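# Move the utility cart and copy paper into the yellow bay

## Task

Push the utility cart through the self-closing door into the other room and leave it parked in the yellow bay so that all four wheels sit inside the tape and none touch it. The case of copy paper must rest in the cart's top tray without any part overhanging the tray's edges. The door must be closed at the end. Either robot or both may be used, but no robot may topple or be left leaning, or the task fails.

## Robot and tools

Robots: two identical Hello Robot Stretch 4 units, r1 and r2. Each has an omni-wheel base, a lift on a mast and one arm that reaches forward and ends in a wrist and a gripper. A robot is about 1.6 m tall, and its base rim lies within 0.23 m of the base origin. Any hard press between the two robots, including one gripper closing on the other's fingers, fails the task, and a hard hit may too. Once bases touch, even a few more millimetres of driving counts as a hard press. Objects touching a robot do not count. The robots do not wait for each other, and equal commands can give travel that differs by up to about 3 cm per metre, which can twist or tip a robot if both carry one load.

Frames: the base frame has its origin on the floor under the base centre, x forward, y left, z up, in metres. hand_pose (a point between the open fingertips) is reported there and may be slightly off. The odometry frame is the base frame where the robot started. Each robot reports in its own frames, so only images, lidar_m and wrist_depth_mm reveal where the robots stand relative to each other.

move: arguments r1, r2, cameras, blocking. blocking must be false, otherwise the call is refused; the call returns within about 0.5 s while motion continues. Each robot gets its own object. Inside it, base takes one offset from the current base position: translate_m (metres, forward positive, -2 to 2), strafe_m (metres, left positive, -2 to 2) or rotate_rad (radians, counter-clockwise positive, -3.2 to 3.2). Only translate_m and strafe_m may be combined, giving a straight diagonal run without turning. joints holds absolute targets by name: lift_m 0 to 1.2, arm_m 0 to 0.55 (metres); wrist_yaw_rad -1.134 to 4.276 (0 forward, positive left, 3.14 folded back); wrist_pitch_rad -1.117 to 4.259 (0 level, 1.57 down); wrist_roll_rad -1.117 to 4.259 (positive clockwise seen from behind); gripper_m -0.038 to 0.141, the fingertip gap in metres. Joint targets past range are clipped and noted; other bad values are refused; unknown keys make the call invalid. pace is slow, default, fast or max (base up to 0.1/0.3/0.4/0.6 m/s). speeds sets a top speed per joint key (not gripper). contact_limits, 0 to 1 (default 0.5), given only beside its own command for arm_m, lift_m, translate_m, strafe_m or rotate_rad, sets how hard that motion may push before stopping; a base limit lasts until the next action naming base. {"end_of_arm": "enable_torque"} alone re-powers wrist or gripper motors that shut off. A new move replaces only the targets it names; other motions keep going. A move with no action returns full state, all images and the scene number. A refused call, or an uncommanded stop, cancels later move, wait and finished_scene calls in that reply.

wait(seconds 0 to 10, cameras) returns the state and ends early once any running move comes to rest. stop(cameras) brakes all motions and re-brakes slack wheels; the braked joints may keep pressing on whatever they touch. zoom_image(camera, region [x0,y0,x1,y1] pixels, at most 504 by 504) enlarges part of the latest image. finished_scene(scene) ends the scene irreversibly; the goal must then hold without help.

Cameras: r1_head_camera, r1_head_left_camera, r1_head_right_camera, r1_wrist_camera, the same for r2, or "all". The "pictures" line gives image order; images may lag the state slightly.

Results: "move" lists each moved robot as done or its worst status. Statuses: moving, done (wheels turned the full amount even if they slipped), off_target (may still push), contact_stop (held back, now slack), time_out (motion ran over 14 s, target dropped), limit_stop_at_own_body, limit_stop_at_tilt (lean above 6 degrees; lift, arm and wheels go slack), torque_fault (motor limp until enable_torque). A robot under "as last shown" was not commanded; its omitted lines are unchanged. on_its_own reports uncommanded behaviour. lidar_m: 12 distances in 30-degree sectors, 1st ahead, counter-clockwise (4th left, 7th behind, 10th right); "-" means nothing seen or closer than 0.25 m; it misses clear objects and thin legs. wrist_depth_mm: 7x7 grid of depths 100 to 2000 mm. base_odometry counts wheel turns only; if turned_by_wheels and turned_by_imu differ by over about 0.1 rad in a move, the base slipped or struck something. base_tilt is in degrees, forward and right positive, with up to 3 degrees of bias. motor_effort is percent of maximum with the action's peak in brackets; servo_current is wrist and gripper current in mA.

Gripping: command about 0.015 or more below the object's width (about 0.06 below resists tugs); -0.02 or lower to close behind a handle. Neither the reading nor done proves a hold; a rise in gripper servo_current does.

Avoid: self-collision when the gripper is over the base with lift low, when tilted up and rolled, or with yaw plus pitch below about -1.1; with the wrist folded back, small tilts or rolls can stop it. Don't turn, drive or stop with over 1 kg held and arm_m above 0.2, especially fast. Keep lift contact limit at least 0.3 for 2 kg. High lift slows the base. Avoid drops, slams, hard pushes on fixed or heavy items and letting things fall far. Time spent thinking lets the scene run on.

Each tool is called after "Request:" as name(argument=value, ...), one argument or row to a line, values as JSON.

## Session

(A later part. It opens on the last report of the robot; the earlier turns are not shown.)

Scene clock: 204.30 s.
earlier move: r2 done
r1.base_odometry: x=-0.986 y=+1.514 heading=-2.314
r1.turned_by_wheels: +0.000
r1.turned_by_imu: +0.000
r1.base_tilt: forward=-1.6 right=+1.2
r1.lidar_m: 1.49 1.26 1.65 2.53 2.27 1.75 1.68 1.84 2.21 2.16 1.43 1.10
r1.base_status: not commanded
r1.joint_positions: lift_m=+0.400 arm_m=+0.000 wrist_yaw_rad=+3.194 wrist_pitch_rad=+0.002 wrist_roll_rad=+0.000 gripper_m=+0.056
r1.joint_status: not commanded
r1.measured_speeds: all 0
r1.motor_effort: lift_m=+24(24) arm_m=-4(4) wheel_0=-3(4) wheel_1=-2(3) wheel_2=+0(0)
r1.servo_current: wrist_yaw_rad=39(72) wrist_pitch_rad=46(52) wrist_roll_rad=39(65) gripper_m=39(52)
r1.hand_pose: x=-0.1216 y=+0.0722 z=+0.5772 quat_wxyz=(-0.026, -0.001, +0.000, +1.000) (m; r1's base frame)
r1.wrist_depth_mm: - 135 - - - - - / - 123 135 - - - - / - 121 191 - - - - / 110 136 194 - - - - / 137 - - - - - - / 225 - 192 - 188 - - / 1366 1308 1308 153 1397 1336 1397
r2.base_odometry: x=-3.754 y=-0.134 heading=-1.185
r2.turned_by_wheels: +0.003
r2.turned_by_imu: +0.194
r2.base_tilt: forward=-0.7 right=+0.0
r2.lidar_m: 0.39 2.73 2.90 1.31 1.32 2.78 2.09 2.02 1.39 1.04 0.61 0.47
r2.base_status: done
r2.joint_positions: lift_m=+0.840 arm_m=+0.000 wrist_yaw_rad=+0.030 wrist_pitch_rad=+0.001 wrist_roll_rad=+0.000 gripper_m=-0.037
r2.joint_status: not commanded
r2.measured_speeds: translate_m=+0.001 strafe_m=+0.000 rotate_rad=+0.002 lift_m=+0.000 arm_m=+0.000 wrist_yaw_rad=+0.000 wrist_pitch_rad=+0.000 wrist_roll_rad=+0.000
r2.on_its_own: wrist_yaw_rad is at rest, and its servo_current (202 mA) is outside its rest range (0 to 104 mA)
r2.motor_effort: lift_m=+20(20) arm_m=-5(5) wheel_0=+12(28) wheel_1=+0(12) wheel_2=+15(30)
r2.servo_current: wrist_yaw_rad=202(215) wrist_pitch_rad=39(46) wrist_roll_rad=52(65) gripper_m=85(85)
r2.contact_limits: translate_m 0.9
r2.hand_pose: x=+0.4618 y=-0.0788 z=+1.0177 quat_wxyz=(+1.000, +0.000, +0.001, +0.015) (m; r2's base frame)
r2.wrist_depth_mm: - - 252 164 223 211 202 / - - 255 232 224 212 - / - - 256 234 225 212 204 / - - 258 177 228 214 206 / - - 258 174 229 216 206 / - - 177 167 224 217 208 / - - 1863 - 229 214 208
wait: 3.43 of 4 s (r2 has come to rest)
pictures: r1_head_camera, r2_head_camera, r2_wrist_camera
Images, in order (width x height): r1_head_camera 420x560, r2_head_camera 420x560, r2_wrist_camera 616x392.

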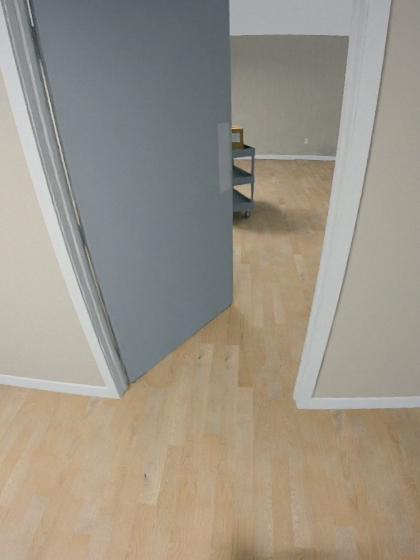

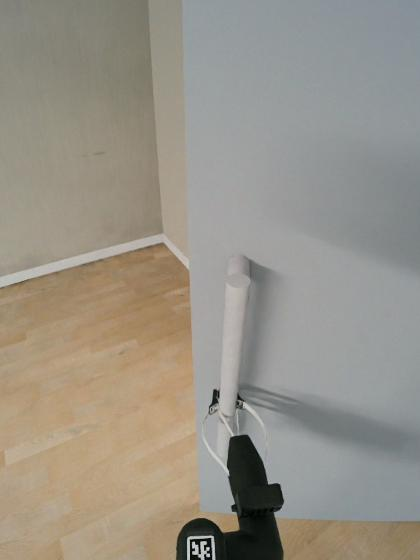

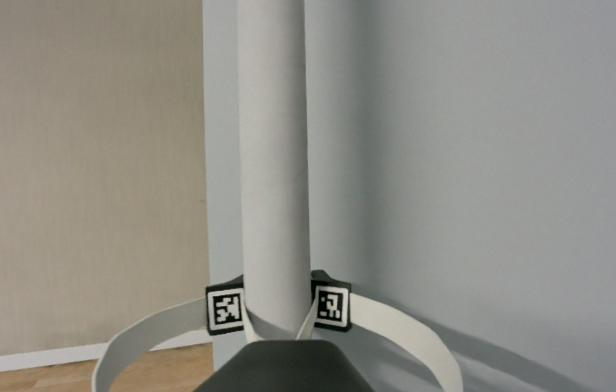

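Request:
move(
  r2={"base":{"translate_m":-0.3,"strafe_m":-0.12},"pace":"slow","contact_limits":{"translate_m":0.9}},
  blocking=false,
)

Request:
wait(
  seconds=5,
  cameras=["r2_head_camera"],
)

Request:
move(
  r2={"base":{"translate_m":-0.25,"strafe_m":-0.12},"pace":"slow","contact_limits":{"translate_m":0.9}},
  blocking=false,
)

Request:
wait(
  seconds=5,
  cameras=["r2_head_camera","r1_head_camera","r2_wrist_camera"],
)

Scene clock: 209.73 s.
move: r2 moving
r1: as last shown
r1.base_tilt: forward=-1.6 right=+1.3
r1.lidar_m: 1.50 1.28 1.68 2.53 2.29 1.75 1.69 1.83 2.20 2.16 1.45 1.10
r1.servo_current: wrist_yaw_rad=52(65) wrist_pitch_rad=33(46) wrist_roll_rad=46(52) gripper_m=39(39)
r1.wrist_depth_mm: - 135 - - - - - / - 123 135 - - - - / - 121 191 - - - - / 110 136 194 - - - - / 137 - - - - - - / 226 - 193 - 187 - - / 1308 1308 1336 153 1366 1366 1397
r2.base_odometry: x=-3.763 y=-0.124 heading=-1.183
r2.turned_by_wheels: +0.002
r2.turned_by_imu: +0.006
r2.base_tilt: forward=-0.6 right=+0.0
r2.lidar_m: 0.39 2.74 2.91 1.32 1.35 2.79 2.07 2.00 1.37 1.07 0.60 0.46
r2.base_status: translate_m moving; strafe_m moving
r2.joint_positions: lift_m=+0.840 arm_m=+0.000 wrist_yaw_rad=+0.030 wrist_pitch_rad=+0.001 wrist_roll_rad=+0.000 gripper_m=-0.037
r2.joint_status: not commanded
r2.measured_speeds: translate_m=-0.050 strafe_m=-0.020 rotate_rad=+0.002 lift_m=+0.000 arm_m=+0.000 wrist_yaw_rad=+0.000 wrist_pitch_rad=+0.000 wrist_roll_rad=+0.000
r2.motor_effort: lift_m=+20(20) arm_m=-4(5) wheel_0=+8(10) wheel_1=-9(9) wheel_2=+23(25)
r2.servo_current: wrist_yaw_rad=202(208) wrist_pitch_rad=46(46) wrist_roll_rad=46(52) gripper_m=78(78)
r2.contact_limits: translate_m 0.9
r2.hand_pose: x=+0.4618 y=-0.0788 z=+1.0177 quat_wxyz=(+1.000, +0.000, +0.001, +0.015) (m; r2's base frame)
r2.wrist_depth_mm: - - 252 166 223 211 201 / - - 256 231 224 211 - / - - 256 233 226 212 204 / - - 257 235 227 213 205 / - - 259 178 229 215 206 / - - 178 167 224 216 207 / - - 1983 - 229 213 208
pictures: none

Scene clock: 213.90 s.
earlier move: r2 done
r1.base_odometry: x=-0.986 y=+1.514 heading=-2.314
r1.turned_by_wheels: +0.000
r1.turned_by_imu: +0.000
r1.base_tilt: forward=-1.6 right=+1.3
r1.lidar_m: 1.58 1.27 1.63 2.53 2.31 1.74 1.71 1.82 2.19 2.16 1.45 1.12
r1.base_status: not commanded
r1.joint_positions: lift_m=+0.400 arm_m=+0.000 wrist_yaw_rad=+3.194 wrist_pitch_rad=+0.002 wrist_roll_rad=+0.000 gripper_m=+0.056
r1.joint_status: not commanded
r1.measured_speeds: all 0
r1.motor_effort: lift_m=+24(24) arm_m=-4(4) wheel_0=-4(4) wheel_1=-2(3) wheel_2=+0(0)
r1.servo_current: wrist_yaw_rad=46(78) wrist_pitch_rad=46(52) wrist_roll_rad=65(65) gripper_m=33(46)
r1.hand_pose: x=-0.1216 y=+0.0722 z=+0.5772 quat_wxyz=(-0.026, -0.001, +0.000, +1.000) (m; r1's base frame)
r1.wrist_depth_mm: - 135 - - - - - / - 123 135 - - - - / - 121 191 - - - - / 110 135 195 - - - - / 137 - - - - - - / 226 - 192 - 187 - - / 1308 1308 1336 153 1366 1336 1397
r2.base_odometry: x=-3.978 y=+0.098 heading=-1.183
r2.turned_by_wheels: +0.000
r2.turned_by_imu: +0.335
r2.base_tilt: forward=-0.7 right=+0.0
r2.lidar_m: 0.39 2.96 1.49 1.42 3.01 2.00 1.82 1.63 1.07 0.88 0.53 0.45
r2.base_status: done
r2.joint_positions: lift_m=+0.840 arm_m=+0.000 wrist_yaw_rad=+0.031 wrist_pitch_rad=+0.001 wrist_roll_rad=+0.000 gripper_m=-0.037
r2.joint_status: not commanded
r2.measured_speeds: translate_m=+0.000 strafe_m=+0.001 rotate_rad=-0.001 lift_m=+0.000 arm_m=+0.000 wrist_yaw_rad=+0.000 wrist_pitch_rad=+0.000 wrist_roll_rad=+0.000
r2.on_its_own: wrist_yaw_rad is at rest, and its servo_current (215 mA) is outside its rest range (0 to 104 mA)
r2.motor_effort: lift_m=+20(20) arm_m=-8(9) wheel_0=+10(18) wheel_1=+0(10) wheel_2=+16(30)
r2.servo_current: wrist_yaw_rad=215(228) wrist_pitch_rad=39(46) wrist_roll_rad=46(59) gripper_m=72(85)
r2.contact_limits: translate_m 0.9
r2.hand_pose: x=+0.4621 y=-0.0785 z=+1.0177 quat_wxyz=(+1.000, +0.000, +0.001, +0.015) (m; r2's base frame)
r2.wrist_depth_mm: - - - 172 216 196 - / - - - 164 218 198 185 / - - - 164 219 200 186 / - - - 170 220 201 188 / - - - 170 222 202 187 / - - 182 171 176 203 189 / - - - - 221 198 189
wait: 4.17 of 5 s (r2 has come to rest)
pictures: r2_head_camera
Images, in order (width x height): r2_head_camera 420x560.

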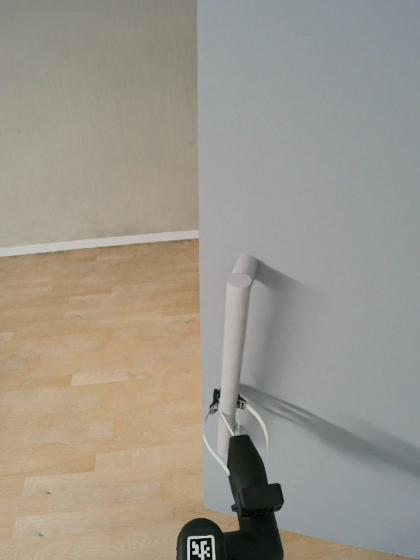

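Scene clock: 214.40 s.
move: r2 moving
r1: as last shown
r1.lidar_m: 1.56 1.26 1.66 2.53 2.29 1.75 1.68 1.80 2.19 2.16 1.45 1.11
r1.motor_effort: lift_m=+24(24) arm_m=-4(4) wheel_0=-3(4) wheel_1=-3(3) wheel_2=+0(0)
r1.servo_current: wrist_yaw_rad=52(59) wrist_pitch_rad=39(46) wrist_roll_rad=20(65) gripper_m=39(46)
r1.wrist_depth_mm: - 135 - - - - - / - 123 135 - - - - / - 121 191 - - - - / 111 136 194 - - - - / 137 - - - - - - / 225 - 193 - 187 - - / 1308 1336 1308 153 1397 1366 1397
r2.base_odometry: x=-3.988 y=+0.107 heading=-1.181
r2.turned_by_wheels: +0.002
r2.turned_by_imu: +0.008
r2.base_tilt: forward=-0.6 right=+0.1
r2.lidar_m: 0.38 2.99 1.47 1.43 2.97 1.98 1.79 1.58 1.06 0.89 0.54 0.44
r2.base_status: translate_m moving; strafe_m moving
r2.joint_positions: lift_m=+0.840 arm_m=+0.000 wrist_yaw_rad=+0.031 wrist_pitch_rad=+0.001 wrist_roll_rad=+0.000 gripper_m=-0.037
r2.joint_status: not commanded
r2.measured_speeds: translate_m=-0.048 strafe_m=-0.024 rotate_rad=+0.004 lift_m=+0.000 arm_m=+0.000 wrist_yaw_rad=+0.000 wrist_pitch_rad=+0.000 wrist_roll_rad=+0.000
r2.motor_effort: lift_m=+20(20) arm_m=-8(9) wheel_0=+14(14) wheel_1=-8(10) wheel_2=+23(27)
r2.servo_current: wrist_yaw_rad=202(221) wrist_pitch_rad=46(46) wrist_roll_rad=52(59) gripper_m=78(85)
r2.contact_limits: translate_m 0.9
r2.hand_pose: x=+0.4621 y=-0.0785 z=+1.0177 quat_wxyz=(+1.000, +0.000, +0.001, +0.015) (m; r2's base frame)
r2.wrist_depth_mm: - - - 227 215 197 - / - - - 229 216 195 183 / - - - 230 216 198 185 / - - - 232 218 199 186 / - - - 178 220 199 187 / - - 177 167 213 200 187 / - - - - 219 195 188
pictures: none

Scene clock: 217.93 s.
earlier move: r2 done
r1.base_odometry: x=-0.986 y=+1.514 heading=-2.314
r1.turned_by_wheels: +0.000
r1.turned_by_imu: +0.000
r1.base_tilt: forward=-1.6 right=+1.3
r1.lidar_m: 1.62 1.26 1.64 2.53 2.28 1.74 1.70 1.82 2.20 2.16 1.45 1.12
r1.base_status: not commanded
r1.joint_positions: lift_m=+0.400 arm_m=+0.000 wrist_yaw_rad=+3.194 wrist_pitch_rad=+0.002 wrist_roll_rad=+0.000 gripper_m=+0.056
r1.joint_status: not commanded
r1.measured_speeds: all 0
r1.motor_effort: lift_m=+24(24) arm_m=-4(4) wheel_0=-3(4) wheel_1=-2(3) wheel_2=+0(0)
r1.servo_current: wrist_yaw_rad=59(72) wrist_pitch_rad=39(52) wrist_roll_rad=59(72) gripper_m=46(46)
r1.hand_pose: x=-0.1216 y=+0.0722 z=+0.5772 quat_wxyz=(-0.026, -0.001, +0.000, +1.000) (m; r1's base frame)
r1.wrist_depth_mm: - 135 - - - - - / - 124 135 - - - - / - 121 191 - - - - / 110 135 194 - - - - / 137 - - - - - - / 226 - 191 - 187 - - / 1366 1336 1336 153 1397 1336 1397
r2.base_odometry: x=-4.184 y=+0.283 heading=-1.181
r2.turned_by_wheels: +0.000
r2.turned_by_imu: +0.359
r2.base_tilt: forward=-0.6 right=+0.1
r2.lidar_m: 0.39 1.91 1.58 3.56 2.00 1.71 1.70 1.02 0.86 0.59 0.44 0.42
r2.base_status: done
r2.joint_positions: lift_m=+0.840 arm_m=+0.000 wrist_yaw_rad=+0.031 wrist_pitch_rad=+0.001 wrist_roll_rad=+0.000 gripper_m=-0.037
r2.joint_status: not commanded
r2.measured_speeds: all 0
r2.on_its_own: wrist_yaw_rad is at rest, and its servo_current (215 mA) is outside its rest range (0 to 104 mA)
r2.motor_effort: lift_m=+20(20) arm_m=-9(10) wheel_0=+9(15) wheel_1=-3(10) wheel_2=+20(32)
r2.servo_current: wrist_yaw_rad=215(228) wrist_pitch_rad=39(52) wrist_roll_rad=39(59) gripper_m=78(85)
r2.contact_limits: translate_m 0.9
r2.hand_pose: x=+0.4622 y=-0.0784 z=+1.0177 quat_wxyz=(+1.000, +0.000, +0.001, +0.016) (m; r2's base frame)
r2.wrist_depth_mm: - - - 227 206 177 - / - - - 164 208 178 - / - - - 164 213 183 162 / - - - 170 216 177 163 / - - - 171 212 178 167 / - - 182 170 199 182 164 / - - - - 210 179 -
wait: 3.53 of 5 s (r2 has come to rest)
pictures: r1_head_camera, r2_head_camera, r2_wrist_camera
Images, in order (width x height): r1_head_camera 420x560, r2_head_camera 420x560, r2_wrist_camera 616x392.

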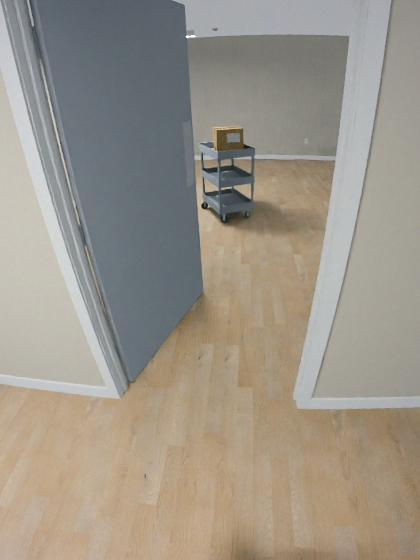

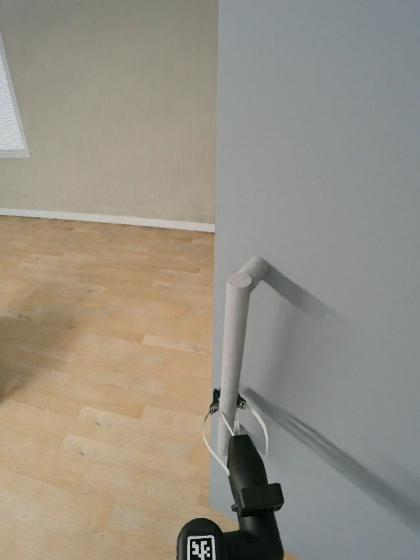

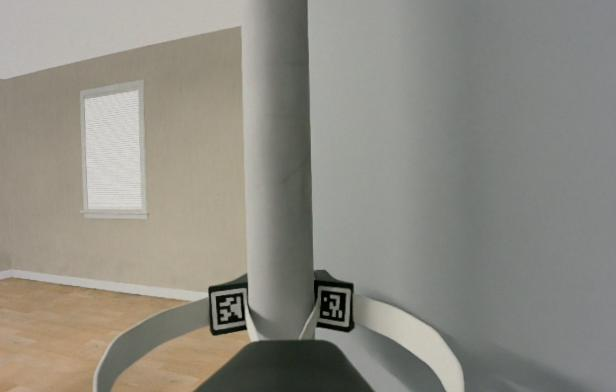

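Request:
move(
  r2={"base":{"translate_m":-0.33,"strafe_m":0.0},"pace":"slow","contact_limits":{"translate_m":0.9}},
  blocking=false,
)

Request:
wait(
  seconds=5,
  cameras=["r2_head_camera","r1_head_camera"],
)

Scene clock: 221.90 s.
move: r2 moving
r1: as last shown
r1.lidar_m: 1.63 1.28 1.65 2.55 2.31 1.71 1.69 1.83 2.16 2.17 1.42 1.12
r1.servo_current: wrist_yaw_rad=46(59) wrist_pitch_rad=39(46) wrist_roll_rad=46(52) gripper_m=39(46)
r1.wrist_depth_mm: - 135 - - - - - / - 123 135 - - - - / - 121 192 - - - - / 110 136 194 - - - - / 137 - - - - - - / 226 - 192 - 187 - - / 1308 1308 1308 153 1366 1336 1397
r2.base_odometry: x=-4.188 y=+0.295 heading=-1.179
r2.turned_by_wheels: +0.002
r2.turned_by_imu: +0.006
r2.base_tilt: forward=-0.6 right=+0.0
r2.lidar_m: 0.37 1.87 1.58 3.48 2.00 1.69 1.67 1.01 0.83 0.61 0.44 0.41
r2.base_status: translate_m moving; strafe_m moving
r2.joint_positions: lift_m=+0.840 arm_m=+0.000 wrist_yaw_rad=+0.031 wrist_pitch_rad=+0.001 wrist_roll_rad=+0.000 gripper_m=-0.037
r2.joint_status: not commanded
r2.measured_speeds: translate_m=-0.048 strafe_m=+0.000 rotate_rad=+0.004 lift_m=+0.000 arm_m=+0.000 wrist_yaw_rad=+0.000 wrist_pitch_rad=+0.000 wrist_roll_rad=+0.000
r2.motor_effort: lift_m=+20(20) arm_m=-9(9) wheel_0=+4(12) wheel_1=-7(9) wheel_2=+24(29)
r2.servo_current: wrist_yaw_rad=221(221) wrist_pitch_rad=39(46) wrist_roll_rad=52(52) gripper_m=91(91)
r2.contact_limits: translate_m 0.9
r2.hand_pose: x=+0.4622 y=-0.0784 z=+1.0177 quat_wxyz=(+1.000, +0.000, +0.001, +0.016) (m; r2's base frame)
r2.wrist_depth_mm: - - - 226 206 176 - / - - - 228 207 179 - / - - - 165 213 182 162 / - - - 172 215 177 163 / - - - 172 212 178 - / - - 181 167 199 181 164 / - - - - 205 178 -
pictures: none

Scene clock: 226.00 s.
earlier move: r2 done
r1.base_odometry: x=-0.986 y=+1.514 heading=-2.314
r1.turned_by_wheels: +0.000
r1.turned_by_imu: +0.000
r1.base_tilt: forward=-1.6 right=+1.3
r1.lidar_m: 1.88 1.27 1.65 2.52 2.26 1.73 1.70 1.81 2.19 2.16 1.45 1.12
r1.base_status: not commanded
r1.joint_positions: lift_m=+0.400 arm_m=+0.000 wrist_yaw_rad=+3.194 wrist_pitch_rad=+0.002 wrist_roll_rad=+0.000 gripper_m=+0.056
r1.joint_status: not commanded
r1.measured_speeds: all 0
r1.motor_effort: lift_m=+24(24) arm_m=-4(4) wheel_0=-3(4) wheel_1=-2(3) wheel_2=+0(0)
r1.servo_current: wrist_yaw_rad=39(78) wrist_pitch_rad=46(52) wrist_roll_rad=52(72) gripper_m=39(52)
r1.hand_pose: x=-0.1216 y=+0.0722 z=+0.5772 quat_wxyz=(-0.026, -0.001, +0.000, +1.000) (m; r1's base frame)
r1.wrist_depth_mm: - 135 - - - - - / - 124 135 - - - - / - 121 192 - - - - / 111 135 195 - - - - / 137 - - - - - - / 225 - 191 - 187 - - / 1366 1336 1308 153 1366 1336 1430
r2.base_odometry: x=-4.310 y=+0.588 heading=-1.179
r2.turned_by_wheels: +0.000
r2.turned_by_imu: +0.277
r2.base_tilt: forward=-0.7 right=+0.0
r2.lidar_m: 0.39 1.73 2.20 2.15 1.56 1.49 1.10 0.79 0.75 0.57 0.44 0.41
r2.base_status: done
r2.joint_positions: lift_m=+0.840 arm_m=+0.000 wrist_yaw_rad=+0.031 wrist_pitch_rad=+0.001 wrist_roll_rad=+0.000 gripper_m=-0.037
r2.joint_status: not commanded
r2.measured_speeds: all 0
r2.on_its_own: wrist_yaw_rad is at rest, and its servo_current (215 mA) is outside its rest range (0 to 104 mA)
r2.motor_effort: lift_m=+20(20) arm_m=-8(10) wheel_0=+7(14) wheel_1=-5(11) wheel_2=+24(33)
r2.servo_current: wrist_yaw_rad=215(234) wrist_pitch_rad=46(52) wrist_roll_rad=59(59) gripper_m=78(91)
r2.contact_limits: translate_m 0.9
r2.hand_pose: x=+0.4621 y=-0.0784 z=+1.0177 quat_wxyz=(+1.000, +0.000, +0.001, +0.016) (m; r2's base frame)
r2.wrist_depth_mm: - - - 225 205 177 - / - - - 228 206 178 - / - - - 229 212 176 - / - - - 175 212 177 159 / 1499 - - 174 211 178 - / 1756 1499 178 167 196 179 - / 1808 156 - - 207 176 -
wait: 4.10 of 5 s (r2 has come to rest)
pictures: r1_head_camera, r2_head_camera
Images, in order (width x height): r1_head_camera 420x560, r2_head_camera 420x560.

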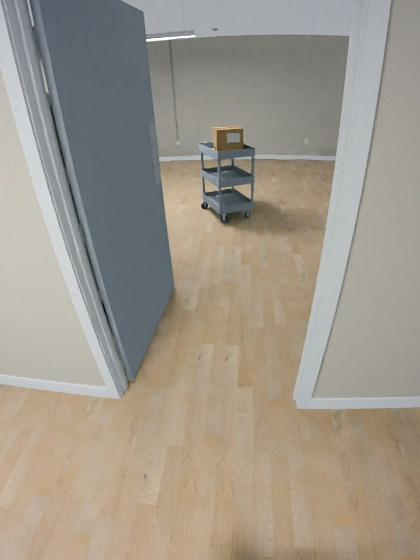

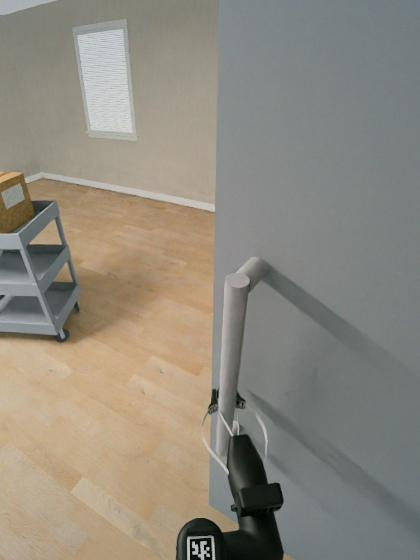

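Request:
move(
  r2={"base":{"translate_m":-0.1},"pace":"slow","contact_limits":{"translate_m":0.9}},
  r1={"base":{"translate_m":1.8},"pace":"default","contact_limits":{"translate_m":0.3}},
  blocking=false,
)

Request:
wait(
  seconds=3.5,
)

Request:
wait(
  seconds=5,
  cameras=["r2_head_camera","r1_head_camera","r1_head_right_camera"],
)

Request:
zoom_image(
  camera="r1_head_camera",
  region=[100, 80, 360, 340],
)

Scene clock: 238.97 s.
move: r1 moving; r2 moving
r1.base_odometry: x=-1.008 y=+1.491 heading=-2.314
r1.turned_by_wheels: +0.000
r1.turned_by_imu: +0.000
r1.base_tilt: forward=-1.6 right=+1.3
r1.lidar_m: 1.92 1.23 1.59 2.54 2.33 1.79 1.72 1.85 2.20 2.18 1.40 1.07
r1.base_status: translate_m moving
r1.joint_positions: lift_m=+0.400 arm_m=+0.000 wrist_yaw_rad=+3.194 wrist_pitch_rad=+0.002 wrist_roll_rad=+0.000 gripper_m=+0.056
r1.joint_status: not commanded
r1.measured_speeds: translate_m=+0.122 strafe_m=-0.002 rotate_rad=-0.003 lift_m=+0.000 arm_m=+0.000 wrist_yaw_rad=+0.000 wrist_pitch_rad=+0.000 wrist_roll_rad=+0.000
r1.motor_effort: lift_m=+24(24) arm_m=-4(4) wheel_0=+4(7) wheel_1=+7(7) wheel_2=-8(9)
r1.servo_current: wrist_yaw_rad=39(65) wrist_pitch_rad=46(52) wrist_roll_rad=26(65) gripper_m=39(39)
r1.contact_limits: translate_m 0.3
r1.hand_pose: x=-0.1216 y=+0.0722 z=+0.5772 quat_wxyz=(-0.026, -0.001, +0.000, +1.000) (m; r1's base frame)
r1.wrist_depth_mm: - 135 - - - - - / - 121 135 - - - - / - 120 189 - - - - / 110 136 193 - - - - / 215 - - - - - - / 224 - 191 - 187 - - / 1281 1308 1308 153 1397 1336 1366
r2.base_odometry: x=-4.314 y=+0.599 heading=-1.176
r2.turned_by_wheels: +0.002
r2.turned_by_imu: +0.010
r2.base_tilt: forward=-0.6 right=+0.0
r2.lidar_m: 0.40 1.75 5.03 2.12 1.54 1.48 1.07 0.80 0.76 0.56 0.44 0.41
r2.base_status: translate_m moving
r2.joint_positions: lift_m=+0.840 arm_m=+0.000 wrist_yaw_rad=+0.031 wrist_pitch_rad=+0.001 wrist_roll_rad=+0.000 gripper_m=-0.037
r2.joint_status: not commanded
r2.measured_speeds: translate_m=-0.048 strafe_m=-0.001 rotate_rad=-0.001 lift_m=+0.000 arm_m=+0.000 wrist_yaw_rad=+0.000 wrist_pitch_rad=+0.000 wrist_roll_rad=+0.000
r2.motor_effort: lift_m=+20(20) arm_m=-9(9) wheel_0=+8(10) wheel_1=-7(9) wheel_2=+26(30)
r2.servo_current: wrist_yaw_rad=208(215) wrist_pitch_rad=39(46) wrist_roll_rad=59(59) gripper_m=78(78)
r2.contact_limits: translate_m 0.9
r2.hand_pose: x=+0.4621 y=-0.0784 z=+1.0177 quat_wxyz=(+1.000, +0.000, +0.001, +0.016) (m; r2's base frame)
r2.wrist_depth_mm: - - - 224 205 176 - / - - - 227 205 178 - / - - - 229 212 175 - / - - - 177 213 177 159 / 1499 - - 174 211 178 - / - 1366 177 174 196 179 - / 1921 147 - - 206 175 -
pictures: none

Scene clock: 240.73 s.
earlier move: r1 moving; r2 done
r1.base_odometry: x=-1.325 y=+1.145 heading=-2.314
r1.turned_by_wheels: +0.000
r1.turned_by_imu: +0.000
r1.base_tilt: forward=-1.6 right=+1.3
r1.lidar_m: 3.04 0.88 0.87 2.48 2.69 2.24 2.19 2.35 2.25 1.87 0.80 0.68
r1.base_status: translate_m moving
r1.joint_positions: lift_m=+0.400 arm_m=+0.000 wrist_yaw_rad=+3.194 wrist_pitch_rad=+0.002 wrist_roll_rad=+0.000 gripper_m=+0.056
r1.joint_status: not commanded
r1.measured_speeds: translate_m=+0.301 strafe_m=+0.002 rotate_rad=-0.001 lift_m=+0.000 arm_m=+0.000 wrist_yaw_rad=+0.000 wrist_pitch_rad=+0.000 wrist_roll_rad=+0.000
r1.motor_effort: lift_m=+24(24) arm_m=-4(4) wheel_0=+6(9) wheel_1=+3(7) wheel_2=-5(11)
r1.servo_current: wrist_yaw_rad=46(65) wrist_pitch_rad=39(52) wrist_roll_rad=52(65) gripper_m=46(52)
r1.contact_limits: translate_m 0.3
r1.hand_pose: x=-0.1216 y=+0.0722 z=+0.5772 quat_wxyz=(-0.026, -0.001, +0.000, +1.000) (m; r1's base frame)
r1.wrist_depth_mm: - 135 - - - - - / - 121 135 - - - - / - 120 187 - - - - / 111 135 212 - - - - / 216 - - - - - - / 1708 - 193 - 187 - 1921 / 1336 1366 1308 153 1336 1281 1397
r2.base_odometry: x=-4.348 y=+0.680 heading=-1.177
r2.turned_by_wheels: +0.000
r2.turned_by_imu: +0.079
r2.base_tilt: forward=-0.6 right=+0.0
r2.lidar_m: 0.40 1.78 4.06 1.85 1.47 1.42 0.97 0.73 0.71 0.57 0.42 0.41
r2.base_status: done
r2.joint_positions: lift_m=+0.840 arm_m=+0.000 wrist_yaw_rad=+0.031 wrist_pitch_rad=+0.001 wrist_roll_rad=+0.000 gripper_m=-0.037
r2.joint_status: not commanded
r2.measured_speeds: all 0
r2.motor_effort: lift_m=+20(20) arm_m=-8(9) wheel_0=+7(11) wheel_1=-4(9) wheel_2=+22(31)
r2.servo_current: wrist_yaw_rad=221(221) wrist_pitch_rad=46(46) wrist_roll_rad=39(59) gripper_m=85(85)
r2.contact_limits: translate_m 0.9
r2.hand_pose: x=+0.4621 y=-0.0784 z=+1.0177 quat_wxyz=(+1.000, +0.000, +0.001, +0.016) (m; r2's base frame)
r2.wrist_depth_mm: - - - 225 204 172 - / - - - 228 205 174 158 / - - - 229 211 175 - / - 1756 - 231 209 176 - / - 1756 - 174 209 177 - / - 1499 176 173 196 178 - / - 146 - - 207 171 -
wait: 1.77 of 3.5 s (r2 has come to rest)
pictures: none

Scene clock: 245.73 s.
earlier move: r1 moving
r1.base_odometry: x=-2.204 y=+0.188 heading=-2.314
r1.turned_by_wheels: +0.000
r1.turned_by_imu: +0.000
r1.base_tilt: forward=-1.6 right=+1.3
r1.lidar_m: 1.74 3.27 0.52 0.51 0.55 0.86 3.53 0.69 0.84 2.28 2.41 3.49
r1.base_status: translate_m moving
r1.joint_positions: lift_m=+0.400 arm_m=+0.000 wrist_yaw_rad=+3.194 wrist_pitch_rad=+0.002 wrist_roll_rad=+0.000 gripper_m=+0.056
r1.joint_status: not commanded
r1.measured_speeds: all 0
r1.motor_effort: lift_m=+24(24) arm_m=-4(4) wheel_0=+1(9) wheel_1=-1(7) wheel_2=+1(11)
r1.servo_current: wrist_yaw_rad=26(72) wrist_pitch_rad=39(52) wrist_roll_rad=65(65) gripper_m=39(52)
r1.contact_limits: translate_m 0.3
r1.hand_pose: x=-0.1216 y=+0.0722 z=+0.5772 quat_wxyz=(-0.026, -0.001, +0.000, +1.000) (m; r1's base frame)
r1.wrist_depth_mm: - 135 - - - - - / - 123 146 - - - - / - 121 191 - - - - / 110 135 207 - - - - / 216 - - - - - - / 723 - 193 - 188 - 1921 / 741 820 1336 153 1397 1281 1281
r2.base_odometry: x=-4.348 y=+0.680 heading=-1.177
r2.turned_by_wheels: +0.000
r2.turned_by_imu: +0.001
r2.base_tilt: forward=-0.7 right=+0.0
r2.lidar_m: 0.41 1.79 4.09 1.88 1.46 1.41 0.97 0.75 0.71 0.53 0.44 0.40
r2.base_status: done
r2.joint_positions: lift_m=+0.840 arm_m=+0.000 wrist_yaw_rad=+0.031 wrist_pitch_rad=+0.001 wrist_roll_rad=+0.000 gripper_m=-0.037
r2.joint_status: not commanded
r2.measured_speeds: all 0
r2.on_its_own: wrist_yaw_rad is at rest, and its servo_current (221 mA) is outside its rest range (0 to 104 mA)
r2.motor_effort: lift_m=+20(20) arm_m=-8(9) wheel_0=+7(11) wheel_1=-4(9) wheel_2=+22(31)
r2.servo_current: wrist_yaw_rad=221(228) wrist_pitch_rad=39(46) wrist_roll_rad=59(65) gripper_m=85(85)
r2.contact_limits: translate_m 0.9
r2.hand_pose: x=+0.4621 y=-0.0784 z=+1.0177 quat_wxyz=(+1.000, +0.000, +0.001, +0.016) (m; r2's base frame)
r2.wrist_depth_mm: - - - 224 204 172 - / - - - 228 205 175 159 / - - - 229 210 176 - / - 1756 - 177 208 176 - / - 1808 - 174 210 177 - / - 1537 177 174 195 178 - / - 147 - - 206 171 -
wait: 5.00 s; no rest
pictures: r1_head_camera, r1_head_right_camera, r2_head_camera
Images, in order (width x height): r1_head_camera 420x560, r1_head_right_camera 420x672, r2_head_camera 420x560.

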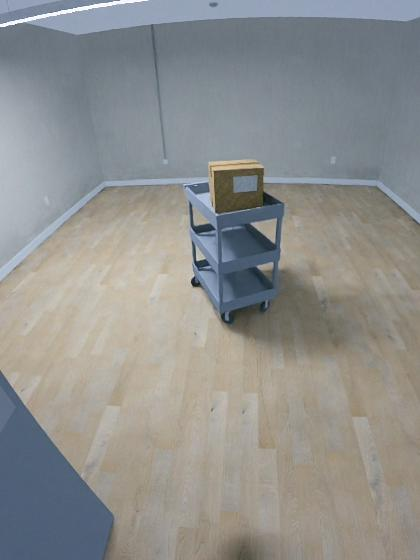

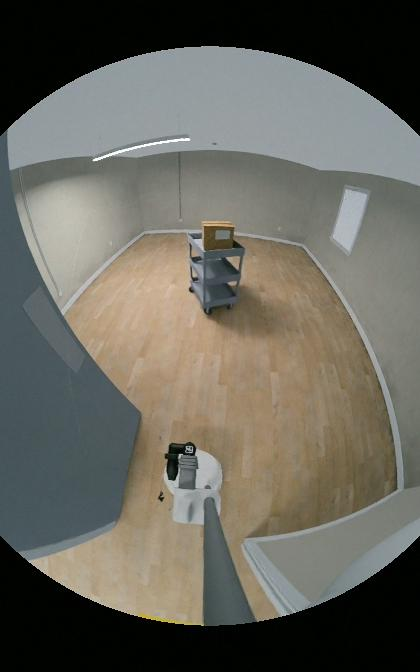

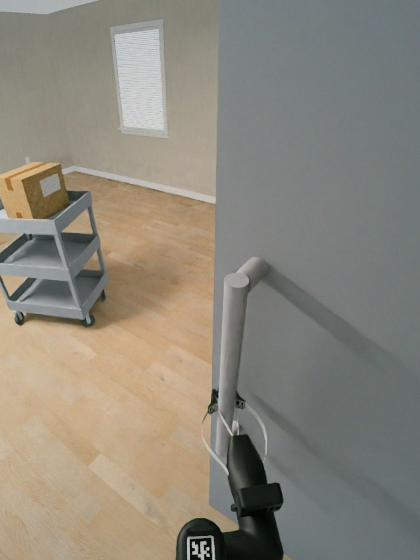

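Scaled by 1.938 from the camera's 420x560 image, which has a finer 600x800 frame.

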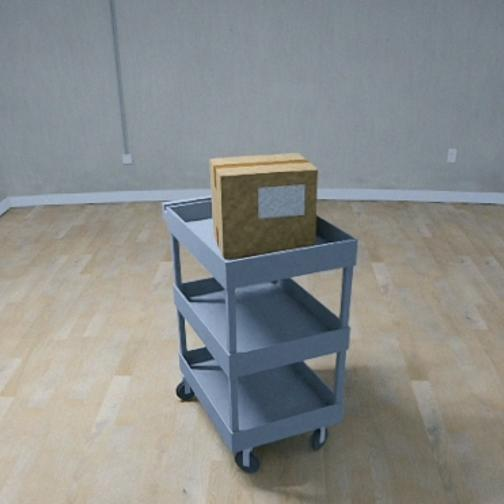

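Request:
move(
  r1={"base":{"translate_m":1.05,"strafe_m":-0.15},"pace":"fast"},
  blocking=false,
)

Request:
wait(
  seconds=5,
)

Request:
move(
  r1={"base":{"strafe_m":1.2},"pace":"fast"},
  blocking=false,
)

Request:
wait(
  seconds=5,
  cameras=["r1_head_camera","r1_head_right_camera"],
)

Scene clock: 261.53 s.
earlier move: r1 done
move: r1 moving
r1.base_odometry: x=-2.243 y=+0.156 heading=-2.313
r1.turned_by_wheels: +0.000
r1.turned_by_imu: +0.000
r1.base_tilt: forward=-1.6 right=+1.2
r1.lidar_m: 1.70 3.24 0.53 0.49 0.55 0.88 3.59 0.75 0.96 2.29 2.44 3.49
r1.base_status: translate_m moving; strafe_m moving
r1.joint_positions: lift_m=+0.400 arm_m=+0.000 wrist_yaw_rad=+3.194 wrist_pitch_rad=+0.002 wrist_roll_rad=+0.000 gripper_m=+0.056
r1.joint_status: not commanded
r1.measured_speeds: translate_m=+0.195 strafe_m=-0.027 rotate_rad=+0.002 lift_m=+0.000 arm_m=+0.000 wrist_yaw_rad=+0.000 wrist_pitch_rad=+0.000 wrist_roll_rad=+0.000
r1.motor_effort: lift_m=+24(24) arm_m=-4(4) wheel_0=+11(11) wheel_1=+6(7) wheel_2=-11(12)
r1.servo_current: wrist_yaw_rad=39(59) wrist_pitch_rad=46(52) wrist_roll_rad=46(72) gripper_m=46(52)
r1.hand_pose: x=-0.1216 y=+0.0722 z=+0.5772 quat_wxyz=(-0.026, -0.001, +0.000, +1.000) (m; r1's base frame)
r1.wrist_depth_mm: - 135 - - - - - / - 121 134 - - - - / - 124 157 - - - - / 107 135 207 - - - - / 212 - - - - - - / 221 1921 193 - 188 - 1808 / 219 798 1336 153 1397 1255 1308
r2.base_odometry: x=-4.348 y=+0.680 heading=-1.177
r2.turned_by_wheels: +0.000
r2.turned_by_imu: +0.000
r2.base_tilt: forward=-0.6 right=+0.0
r2.lidar_m: 0.40 1.80 4.09 1.85 1.46 1.42 0.99 0.73 0.72 0.55 0.41 0.38
r2.base_status: not commanded
r2.joint_positions: lift_m=+0.840 arm_m=+0.000 wrist_yaw_rad=+0.031 wrist_pitch_rad=+0.001 wrist_roll_rad=+0.000 gripper_m=-0.037
r2.joint_status: not commanded
r2.measured_speeds: all 0
r2.motor_effort: lift_m=+20(20) arm_m=-8(8) wheel_0=+8(8) wheel_1=-4(4) wheel_2=+22(22)
r2.servo_current: wrist_yaw_rad=215(221) wrist_pitch_rad=46(46) wrist_roll_rad=46(52) gripper_m=78(85)
r2.contact_limits: translate_m 0.9
r2.hand_pose: x=+0.4621 y=-0.0784 z=+1.0177 quat_wxyz=(+1.000, +0.000, +0.001, +0.016) (m; r2's base frame)
r2.wrist_depth_mm: - - - 224 204 172 - / - - - 228 205 174 158 / - - - 229 211 175 - / - 1756 - 177 208 176 - / - 1756 - 174 209 177 - / - 1499 177 173 195 178 - / - 147 - - 206 171 -
pictures: none

Scene clock: 264.97 s.
earlier move: r1 done
r1.base_odometry: x=-3.024 y=-0.484 heading=-2.313
r1.turned_by_wheels: +0.000
r1.turned_by_imu: -0.001
r1.base_tilt: forward=-1.6 right=+1.3
r1.lidar_m: 0.71 0.75 2.56 2.50 0.81 0.95 1.64 1.70 2.27 2.22 2.35 3.38
r1.base_status: done
r1.joint_positions: lift_m=+0.400 arm_m=+0.000 wrist_yaw_rad=+3.194 wrist_pitch_rad=+0.002 wrist_roll_rad=+0.000 gripper_m=+0.056
r1.joint_status: not commanded
r1.measured_speeds: all 0
r1.motor_effort: lift_m=+23(24) arm_m=-4(4) wheel_0=+1(12) wheel_1=+0(8) wheel_2=+2(13)
r1.servo_current: wrist_yaw_rad=46(78) wrist_pitch_rad=46(52) wrist_roll_rad=52(72) gripper_m=39(52)
r1.hand_pose: x=-0.1216 y=+0.0722 z=+0.5772 quat_wxyz=(-0.026, -0.001, +0.000, +1.000) (m; r1's base frame)
r1.wrist_depth_mm: - 135 - - - - - / - 123 146 - - - - / - 121 192 - - - - / 110 136 206 - - - - / 137 - 1808 - - - - / 226 - 193 - 187 - - / 1308 1336 1308 153 1366 1229 -
r2.base_odometry: x=-4.348 y=+0.680 heading=-1.177
r2.turned_by_wheels: +0.000
r2.turned_by_imu: +0.000
r2.base_tilt: forward=-0.6 right=+0.1
r2.lidar_m: 0.40 1.79 4.05 1.88 1.47 1.43 0.97 0.73 0.72 0.55 0.43 0.43
r2.base_status: not commanded
r2.joint_positions: lift_m=+0.840 arm_m=+0.000 wrist_yaw_rad=+0.031 wrist_pitch_rad=+0.001 wrist_roll_rad=+0.000 gripper_m=-0.037
r2.joint_status: not commanded
r2.measured_speeds: all 0
r2.on_its_own: wrist_yaw_rad is at rest, and its servo_current (215 mA) is outside its rest range (0 to 104 mA)
r2.motor_effort: lift_m=+20(20) arm_m=-8(9) wheel_0=+7(8) wheel_1=-4(4) wheel_2=+22(22)
r2.servo_current: wrist_yaw_rad=215(228) wrist_pitch_rad=33(52) wrist_roll_rad=33(65) gripper_m=85(85)
r2.contact_limits: translate_m 0.9
r2.hand_pose: x=+0.4621 y=-0.0784 z=+1.0177 quat_wxyz=(+1.000, +0.000, +0.001, +0.016) (m; r2's base frame)
r2.wrist_depth_mm: - - - 225 203 172 - / - - - 227 204 174 159 / - - - 229 211 175 - / - 1756 - 177 209 176 - / - 1808 - 174 209 177 - / - 1499 177 174 195 179 - / - 147 - - 206 171 -
wait: 3.43 of 5 s (r1 has come to rest)
pictures: none

Scene clock: 265.47 s.
move: r1 moving
r1.base_odometry: x=-2.981 y=-0.523 heading=-2.313
r1.turned_by_wheels: +0.000
r1.turned_by_imu: +0.000
r1.base_tilt: forward=-1.6 right=+1.3
r1.lidar_m: 0.69 1.17 2.51 2.45 0.79 0.85 1.63 1.71 2.35 2.28 2.41 0.89
r1.base_status: strafe_m moving
r1.joint_positions: lift_m=+0.400 arm_m=+0.000 wrist_yaw_rad=+3.194 wrist_pitch_rad=+0.002 wrist_roll_rad=+0.000 gripper_m=+0.056
r1.joint_status: not commanded
r1.measured_speeds: translate_m=+0.000 strafe_m=+0.224 rotate_rad=+0.002 lift_m=+0.000 arm_m=+0.000 wrist_yaw_rad=+0.000 wrist_pitch_rad=+0.000 wrist_roll_rad=+0.000
r1.motor_effort: lift_m=+23(24) arm_m=-4(4) wheel_0=-14(14) wheel_1=+13(13) wheel_2=+0(2)
r1.servo_current: wrist_yaw_rad=52(59) wrist_pitch_rad=33(46) wrist_roll_rad=33(65) gripper_m=46(46)
r1.hand_pose: x=-0.1216 y=+0.0722 z=+0.5772 quat_wxyz=(-0.026, -0.001, +0.000, +1.000) (m; r1's base frame)
r1.wrist_depth_mm: - 133 133 - - - - / - 110 133 - - - - / - 115 136 - - - - / - 134 187 - - - - / 205 - - - - - - / 213 - 193 - 187 - - / 217 1308 1308 154 1366 1229 -
r2.base_odometry: x=-4.348 y=+0.680 heading=-1.177
r2.turned_by_wheels: +0.000
r2.turned_by_imu: +0.000
r2.base_tilt: forward=-0.6 right=+0.0
r2.lidar_m: 0.39 1.79 4.06 1.90 1.45 1.42 0.97 0.75 0.73 0.55 0.42 0.42
r2.base_status: not commanded
r2.joint_positions: lift_m=+0.840 arm_m=+0.000 wrist_yaw_rad=+0.031 wrist_pitch_rad=+0.001 wrist_roll_rad=+0.000 gripper_m=-0.037
r2.joint_status: not commanded
r2.measured_speeds: all 0
r2.motor_effort: lift_m=+20(20) arm_m=-8(9) wheel_0=+7(8) wheel_1=-4(4) wheel_2=+22(22)
r2.servo_current: wrist_yaw_rad=215(221) wrist_pitch_rad=39(46) wrist_roll_rad=33(52) gripper_m=78(85)
r2.contact_limits: translate_m 0.9
r2.hand_pose: x=+0.4621 y=-0.0784 z=+1.0177 quat_wxyz=(+1.000, +0.000, +0.001, +0.016) (m; r2's base frame)
r2.wrist_depth_mm: - - - 225 204 172 - / - - - 228 206 175 158 / - - - 229 211 175 - / - 1756 - 177 209 176 - / - 1708 - 174 211 177 - / - 1537 177 173 196 178 - / - 147 1921 - 207 171 -
pictures: none

Scene clock: 269.13 s.
earlier move: r1 done
r1.base_odometry: x=-2.140 y=-1.296 heading=-2.313
r1.turned_by_wheels: +0.000
r1.turned_by_imu: +0.007
r1.base_tilt: forward=-1.6 right=+1.2
r1.lidar_m: 4.10 1.77 1.36 1.31 1.40 1.55 0.59 0.69 2.37 3.42 1.20 1.29
r1.base_status: done
r1.joint_positions: lift_m=+0.400 arm_m=+0.000 wrist_yaw_rad=+3.194 wrist_pitch_rad=+0.002 wrist_roll_rad=+0.000 gripper_m=+0.056
r1.joint_status: not commanded
r1.measured_speeds: all 0
r1.motor_effort: lift_m=+23(24) arm_m=-4(4) wheel_0=+2(14) wheel_1=+0(14) wheel_2=+1(2)
r1.servo_current: wrist_yaw_rad=52(65) wrist_pitch_rad=39(52) wrist_roll_rad=52(65) gripper_m=39(46)
r1.hand_pose: x=-0.1216 y=+0.0722 z=+0.5772 quat_wxyz=(-0.026, -0.001, +0.000, +1.000) (m; r1's base frame)
r1.wrist_depth_mm: - 135 238 960 - - - / - 124 135 1025 - - - / - 121 192 - - - - / 111 135 195 1025 - - - / 137 - - 1025 - - - / 216 - 190 1008 187 - - / - 152 878 153 1366 1308 1397
r2.base_odometry: x=-4.348 y=+0.680 heading=-1.177
r2.turned_by_wheels: +0.000
r2.turned_by_imu: +0.001
r2.base_tilt: forward=-0.6 right=+0.0
r2.lidar_m: 0.38 1.81 0.56 0.71 1.46 1.42 0.94 0.76 0.73 0.54 0.42 0.40
r2.base_status: not commanded
r2.joint_positions: lift_m=+0.840 arm_m=+0.000 wrist_yaw_rad=+0.031 wrist_pitch_rad=+0.001 wrist_roll_rad=+0.000 gripper_m=-0.037
r2.joint_status: not commanded
r2.measured_speeds: all 0
r2.on_its_own: wrist_yaw_rad is at rest, and its servo_current (228 mA) is outside its rest range (0 to 104 mA)
r2.motor_effort: lift_m=+20(20) arm_m=-8(9) wheel_0=+7(8) wheel_1=-4(4) wheel_2=+22(22)
r2.servo_current: wrist_yaw_rad=228(228) wrist_pitch_rad=33(46) wrist_roll_rad=59(59) gripper_m=85(91)
r2.contact_limits: translate_m 0.9
r2.hand_pose: x=+0.4621 y=-0.0784 z=+1.0177 quat_wxyz=(+1.000, +0.000, +0.001, +0.016) (m; r2's base frame)
r2.wrist_depth_mm: - - - 225 204 172 - / - - - 228 205 174 159 / - - - 229 211 175 - / - 1756 - 177 208 176 - / - 1756 - 174 209 177 - / - 1499 176 173 196 178 - / - 147 - - 206 171 -
wait: 3.67 of 5 s (r1 has come to rest)
pictures: r1_head_camera, r1_head_right_camera
Images, in order (width x height): r1_head_camera 420x560, r1_head_right_camera 420x672.

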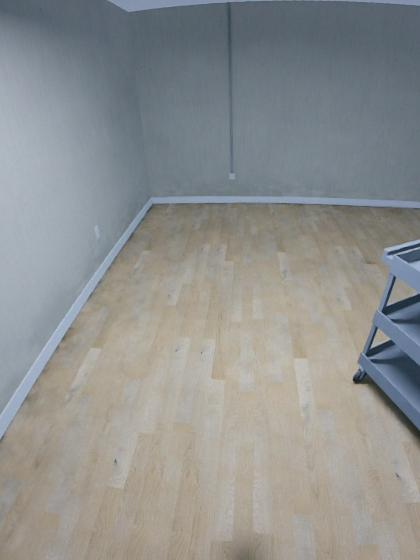

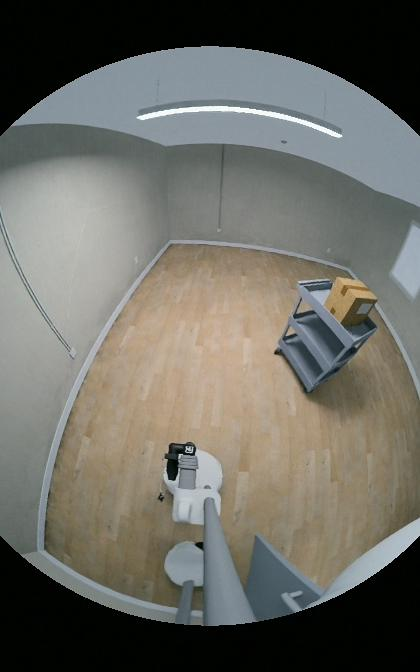

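Request:
move(
  r1={"base":{"translate_m":1.95},"joints":{"lift_m":0.687,"wrist_yaw_rad":0,"gripper_m":0.12},"pace":"fast"},
  blocking=false,
)

Request:
wait(
  seconds=7,
)

Request:
move(
  r1={"base":{"rotate_rad":-2.4},"joints":{"wrist_roll_rad":1.57}},
  blocking=false,
)

Request:
wait(
  seconds=3,
  cameras=["r1_head_camera","r1_head_right_camera","r1_wrist_camera"],
)

Scene clock: 274.80 s.
move: r1 moving
r1.base_odometry: x=-2.174 y=-1.333 heading=-2.313
r1.turned_by_wheels: +0.000
r1.turned_by_imu: +0.000
r1.base_tilt: forward=-1.6 right=+1.3
r1.lidar_m: 4.09 1.78 1.33 1.30 1.40 1.59 0.64 0.74 2.45 3.42 1.18 1.25
r1.base_status: translate_m moving
r1.joint_positions: lift_m=+0.463 arm_m=+0.000 wrist_yaw_rad=+2.555 wrist_pitch_rad=+0.002 wrist_roll_rad=+0.000 gripper_m=+0.075
r1.joint_status: lift_m moving; wrist_yaw_rad moving; gripper_m moving
r1.measured_speeds: translate_m=+0.194 strafe_m=+0.000 rotate_rad=-0.004 lift_m=+0.244 arm_m=+0.000 wrist_yaw_rad=-1.817 wrist_pitch_rad=+0.000 wrist_roll_rad=+0.000
r1.motor_effort: lift_m=+27(27) arm_m=+2(4) wheel_0=+9(9) wheel_1=+7(9) wheel_2=-12(12)
r1.servo_current: wrist_yaw_rad=111(117) wrist_pitch_rad=39(52) wrist_roll_rad=39(59) gripper_m=78(78)
r1.hand_pose: x=-0.0208 y=+0.2325 z=+0.6405 quat_wxyz=(+0.289, -0.001, +0.000, +0.957) (m; r1's base frame)
r1.wrist_depth_mm: 866 - - - - - - / 891 - - - - - - / 904 - - - - - - / 904 - - - - - - / 917 - - - - - - / 904 - 192 - 190 - - / 917 991 1430 143 1499 1336 -
r2.base_odometry: x=-4.348 y=+0.680 heading=-1.177
r2.turned_by_wheels: +0.000
r2.turned_by_imu: +0.000
r2.base_tilt: forward=-0.6 right=+0.0
r2.lidar_m: 0.40 1.80 0.63 0.91 1.47 1.44 0.96 0.74 0.73 0.54 0.43 0.41
r2.base_status: not commanded
r2.joint_positions: lift_m=+0.840 arm_m=+0.000 wrist_yaw_rad=+0.031 wrist_pitch_rad=+0.001 wrist_roll_rad=+0.000 gripper_m=-0.037
r2.joint_status: not commanded
r2.measured_speeds: all 0
r2.motor_effort: lift_m=+20(20) arm_m=-8(9) wheel_0=+7(8) wheel_1=-4(4) wheel_2=+22(22)
r2.servo_current: wrist_yaw_rad=215(228) wrist_pitch_rad=39(46) wrist_roll_rad=46(59) gripper_m=72(85)
r2.contact_limits: translate_m 0.9
r2.hand_pose: x=+0.4621 y=-0.0784 z=+1.0177 quat_wxyz=(+1.000, +0.000, +0.001, +0.016) (m; r2's base frame)
r2.wrist_depth_mm: - - - 225 205 172 - / - - - 228 205 174 158 / - - - 229 211 175 - / - 1756 - 177 208 176 - / - 1808 - 174 210 177 - / - 1499 176 174 196 178 - / - 147 - - 206 171 -
pictures: none

Scene clock: 280.47 s.
earlier move: r1 done
r1.base_odometry: x=-3.458 y=-2.733 heading=-2.313
r1.turned_by_wheels: +0.000
r1.turned_by_imu: +0.000
r1.base_tilt: forward=-1.6 right=+1.3
r1.lidar_m: 2.30 1.59 1.21 1.17 1.22 1.84 2.50 1.22 0.99 3.55 3.09 2.36
r1.base_status: done
r1.joint_positions: lift_m=+0.687 arm_m=+0.000 wrist_yaw_rad=+0.003 wrist_pitch_rad=+0.002 wrist_roll_rad=+0.000 gripper_m=+0.120
r1.joint_status: all done
r1.measured_speeds: all 0
r1.motor_effort: lift_m=+24(29) arm_m=+4(4) wheel_0=+2(11) wheel_1=+0(9) wheel_2=+2(13)
r1.servo_current: wrist_yaw_rad=33(150) wrist_pitch_rad=39(52) wrist_roll_rad=52(72) gripper_m=39(91)
r1.hand_pose: x=+0.4595 y=-0.0867 z=+0.8642 quat_wxyz=(+1.000, +0.000, +0.001, +0.001) (m; r1's base frame)
r1.wrist_depth_mm: - - - - - - - / - - - - - - - / - - - - - - - / - - - - - - - / - - - - - - - / - 213 - - 213 - - / - 1863 - 144 - 1863 -
r2.base_odometry: x=-4.348 y=+0.680 heading=-1.177
r2.turned_by_wheels: +0.000
r2.turned_by_imu: +0.001
r2.base_tilt: forward=-0.6 right=+0.0
r2.lidar_m: 0.38 1.82 2.51 1.90 1.47 1.42 0.99 0.74 0.72 0.56 0.40 0.40
r2.base_status: not commanded
r2.joint_positions: lift_m=+0.840 arm_m=+0.000 wrist_yaw_rad=+0.031 wrist_pitch_rad=+0.001 wrist_roll_rad=+0.000 gripper_m=-0.037
r2.joint_status: not commanded
r2.measured_speeds: all 0
r2.on_its_own: wrist_yaw_rad is at rest, and its servo_current (208 mA) is outside its rest range (0 to 104 mA)
r2.motor_effort: lift_m=+20(20) arm_m=-8(9) wheel_0=+7(8) wheel_1=-3(4) wheel_2=+22(22)
r2.servo_current: wrist_yaw_rad=208(234) wrist_pitch_rad=46(52) wrist_roll_rad=46(65) gripper_m=78(85)
r2.contact_limits: translate_m 0.9
r2.hand_pose: x=+0.4621 y=-0.0784 z=+1.0177 quat_wxyz=(+1.000, +0.000, +0.001, +0.016) (m; r2's base frame)
r2.wrist_depth_mm: - - - 225 204 172 - / - - - 228 205 174 159 / - - - 229 211 175 - / - 1756 - 177 208 176 - / - 1808 - 174 209 177 - / - 1464 176 174 195 178 - / - 147 - - 206 171 -
wait: 5.67 of 7 s (r1 has come to rest)
pictures: none

Scene clock: 280.97 s.
move: r1 moving
r1.base_odometry: x=-3.458 y=-2.733 heading=-2.566
r1.turned_by_wheels: -0.253
r1.turned_by_imu: -0.253
r1.base_tilt: forward=-1.5 right=+1.2
r1.lidar_m: 2.33 2.10 1.32 1.14 1.19 1.45 2.50 2.56 0.94 1.14 3.54 2.60
r1.base_status: rotate_rad moving
r1.joint_positions: lift_m=+0.687 arm_m=+0.000 wrist_yaw_rad=+0.003 wrist_pitch_rad=+0.002 wrist_roll_rad=+0.582 gripper_m=+0.120
r1.joint_status: wrist_roll_rad moving
r1.measured_speeds: translate_m=+0.001 strafe_m=+0.001 rotate_rad=-0.975 lift_m=+0.000 arm_m=+0.000 wrist_yaw_rad=+0.000 wrist_pitch_rad=+0.000 wrist_roll_rad=+1.820
r1.motor_effort: lift_m=+24(24) arm_m=+4(4) wheel_0=+8(9) wheel_1=+5(8) wheel_2=+6(8)
r1.servo_current: wrist_yaw_rad=52(65) wrist_pitch_rad=39(46) wrist_roll_rad=78(111) gripper_m=46(46)
r1.hand_pose: x=+0.4595 y=-0.0867 z=+0.8642 quat_wxyz=(+0.958, +0.287, +0.001, +0.001) (m; r1's base frame)
r1.wrist_depth_mm: - - - - - - - / - - - - - - - / - - - - - - - / - - - - - - - / - - - - - - 1756 / - 200 - - - 1499 1464 / - 161 - 144 1708 1397 1205
r2.base_odometry: x=-4.348 y=+0.680 heading=-1.177
r2.turned_by_wheels: +0.000
r2.turned_by_imu: +0.000
r2.base_tilt: forward=-0.6 right=+0.0
r2.lidar_m: 0.39 1.79 2.52 1.88 1.47 1.42 0.97 0.75 0.71 0.54 0.43 0.41
r2.base_status: not commanded
r2.joint_positions: lift_m=+0.840 arm_m=+0.000 wrist_yaw_rad=+0.031 wrist_pitch_rad=+0.001 wrist_roll_rad=+0.000 gripper_m=-0.037
r2.joint_status: not commanded
r2.measured_speeds: all 0
r2.motor_effort: lift_m=+20(20) arm_m=-8(8) wheel_0=+7(8) wheel_1=-3(4) wheel_2=+22(23)
r2.servo_current: wrist_yaw_rad=202(228) wrist_pitch_rad=39(46) wrist_roll_rad=52(59) gripper_m=72(85)
r2.contact_limits: translate_m 0.9
r2.hand_pose: x=+0.4621 y=-0.0784 z=+1.0177 quat_wxyz=(+1.000, +0.000, +0.001, +0.016) (m; r2's base frame)
r2.wrist_depth_mm: - - - 224 204 172 - / - - - 228 205 174 159 / - - - 229 211 175 - / - 1756 - 177 209 176 - / - 1863 - 174 210 177 - / - 1537 176 174 196 178 - / - 147 - - 206 170 -
pictures: none

Scene clock: 282.97 s.
earlier move: r1 done
r1.base_odometry: x=-3.458 y=-2.733 heading=+1.570
r1.turned_by_wheels: -2.147
r1.turned_by_imu: -2.159
r1.base_tilt: forward=-1.6 right=+1.2
r1.lidar_m: 0.95 1.04 3.53 2.62 2.33 2.23 1.36 1.17 1.19 1.41 2.59 2.52
r1.base_status: done
r1.joint_positions: lift_m=+0.687 arm_m=+0.000 wrist_yaw_rad=+0.002 wrist_pitch_rad=+0.002 wrist_roll_rad=+1.568 gripper_m=+0.120
r1.joint_status: all done
r1.measured_speeds: all 0
r1.motor_effort: lift_m=+24(24) arm_m=+4(4) wheel_0=+2(10) wheel_1=+0(9) wheel_2=+1(8)
r1.servo_current: wrist_yaw_rad=46(72) wrist_pitch_rad=46(59) wrist_roll_rad=39(111) gripper_m=52(52)
r1.hand_pose: x=+0.4595 y=-0.0868 z=+0.8642 quat_wxyz=(+0.708, +0.706, +0.002, +0.000) (m; r1's base frame)
r1.wrist_depth_mm: - - - - - 1708 1205 / - - - - - 1708 1205 / - - - - - 1808 1229 / - - - - - 1756 1229 / - - - - - 1430 1160 / - - 1025 1025 198 196 - / - - - 144 - - -
r2.base_odometry: x=-4.348 y=+0.680 heading=-1.177
r2.turned_by_wheels: +0.000
r2.turned_by_imu: +0.000
r2.base_tilt: forward=-0.7 right=+0.0
r2.lidar_m: 0.38 1.82 2.44 1.87 1.47 1.43 0.97 0.75 0.72 0.56 0.43 0.41
r2.base_status: not commanded
r2.joint_positions: lift_m=+0.840 arm_m=+0.000 wrist_yaw_rad=+0.031 wrist_pitch_rad=+0.001 wrist_roll_rad=+0.000 gripper_m=-0.037
r2.joint_status: not commanded
r2.measured_speeds: all 0
r2.on_its_own: wrist_yaw_rad is at rest, and its servo_current (195 mA) is outside its rest range (0 to 104 mA)
r2.motor_effort: lift_m=+20(20) arm_m=-8(8) wheel_0=+7(8) wheel_1=-4(4) wheel_2=+22(23)
r2.servo_current: wrist_yaw_rad=195(228) wrist_pitch_rad=39(46) wrist_roll_rad=33(72) gripper_m=72(91)
r2.contact_limits: translate_m 0.9
r2.hand_pose: x=+0.4621 y=-0.0784 z=+1.0177 quat_wxyz=(+1.000, +0.000, +0.001, +0.016) (m; r2's base frame)
r2.wrist_depth_mm: - - - 225 204 172 - / - - - 227 206 174 159 / - - - 229 211 175 - / - 1808 - 177 208 176 - / - 1756 - 174 210 177 - / - 1464 176 174 196 178 - / - 147 - - 207 171 -
wait: 2.00 of 3 s (r1 has come to rest)
pictures: r1_head_camera, r1_head_right_camera, r1_wrist_camera
Images, in order (width x height): r1_head_camera 420x560, r1_head_right_camera 420x672, r1_wrist_camera 616x392.

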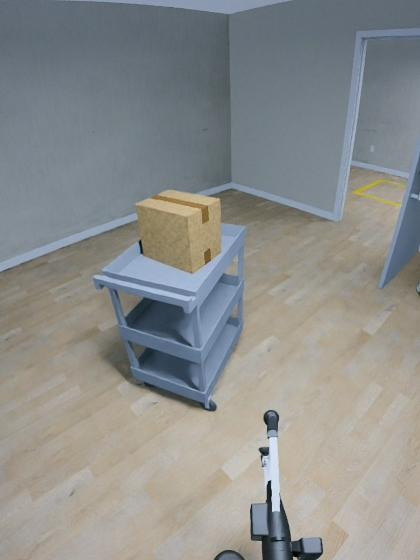

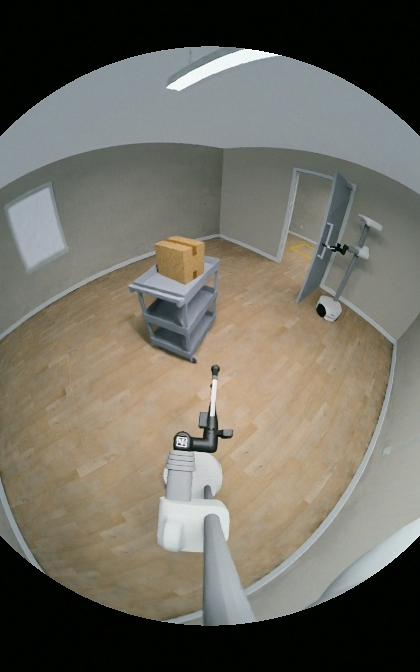

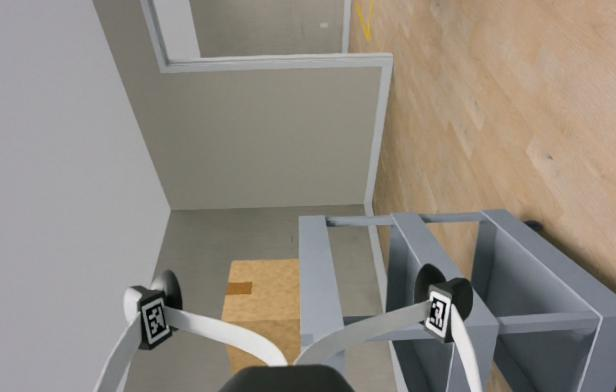

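Request:
zoom_image(
  camera="r1_head_camera",
  region=[90, 180, 260, 320],
)

Scaled by 2.965 from the camera's 420x560 image, which has a finer 600x800 frame.

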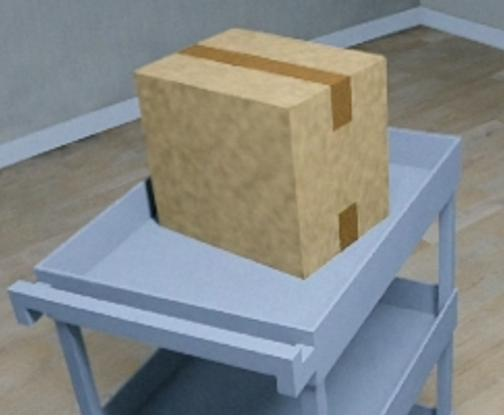

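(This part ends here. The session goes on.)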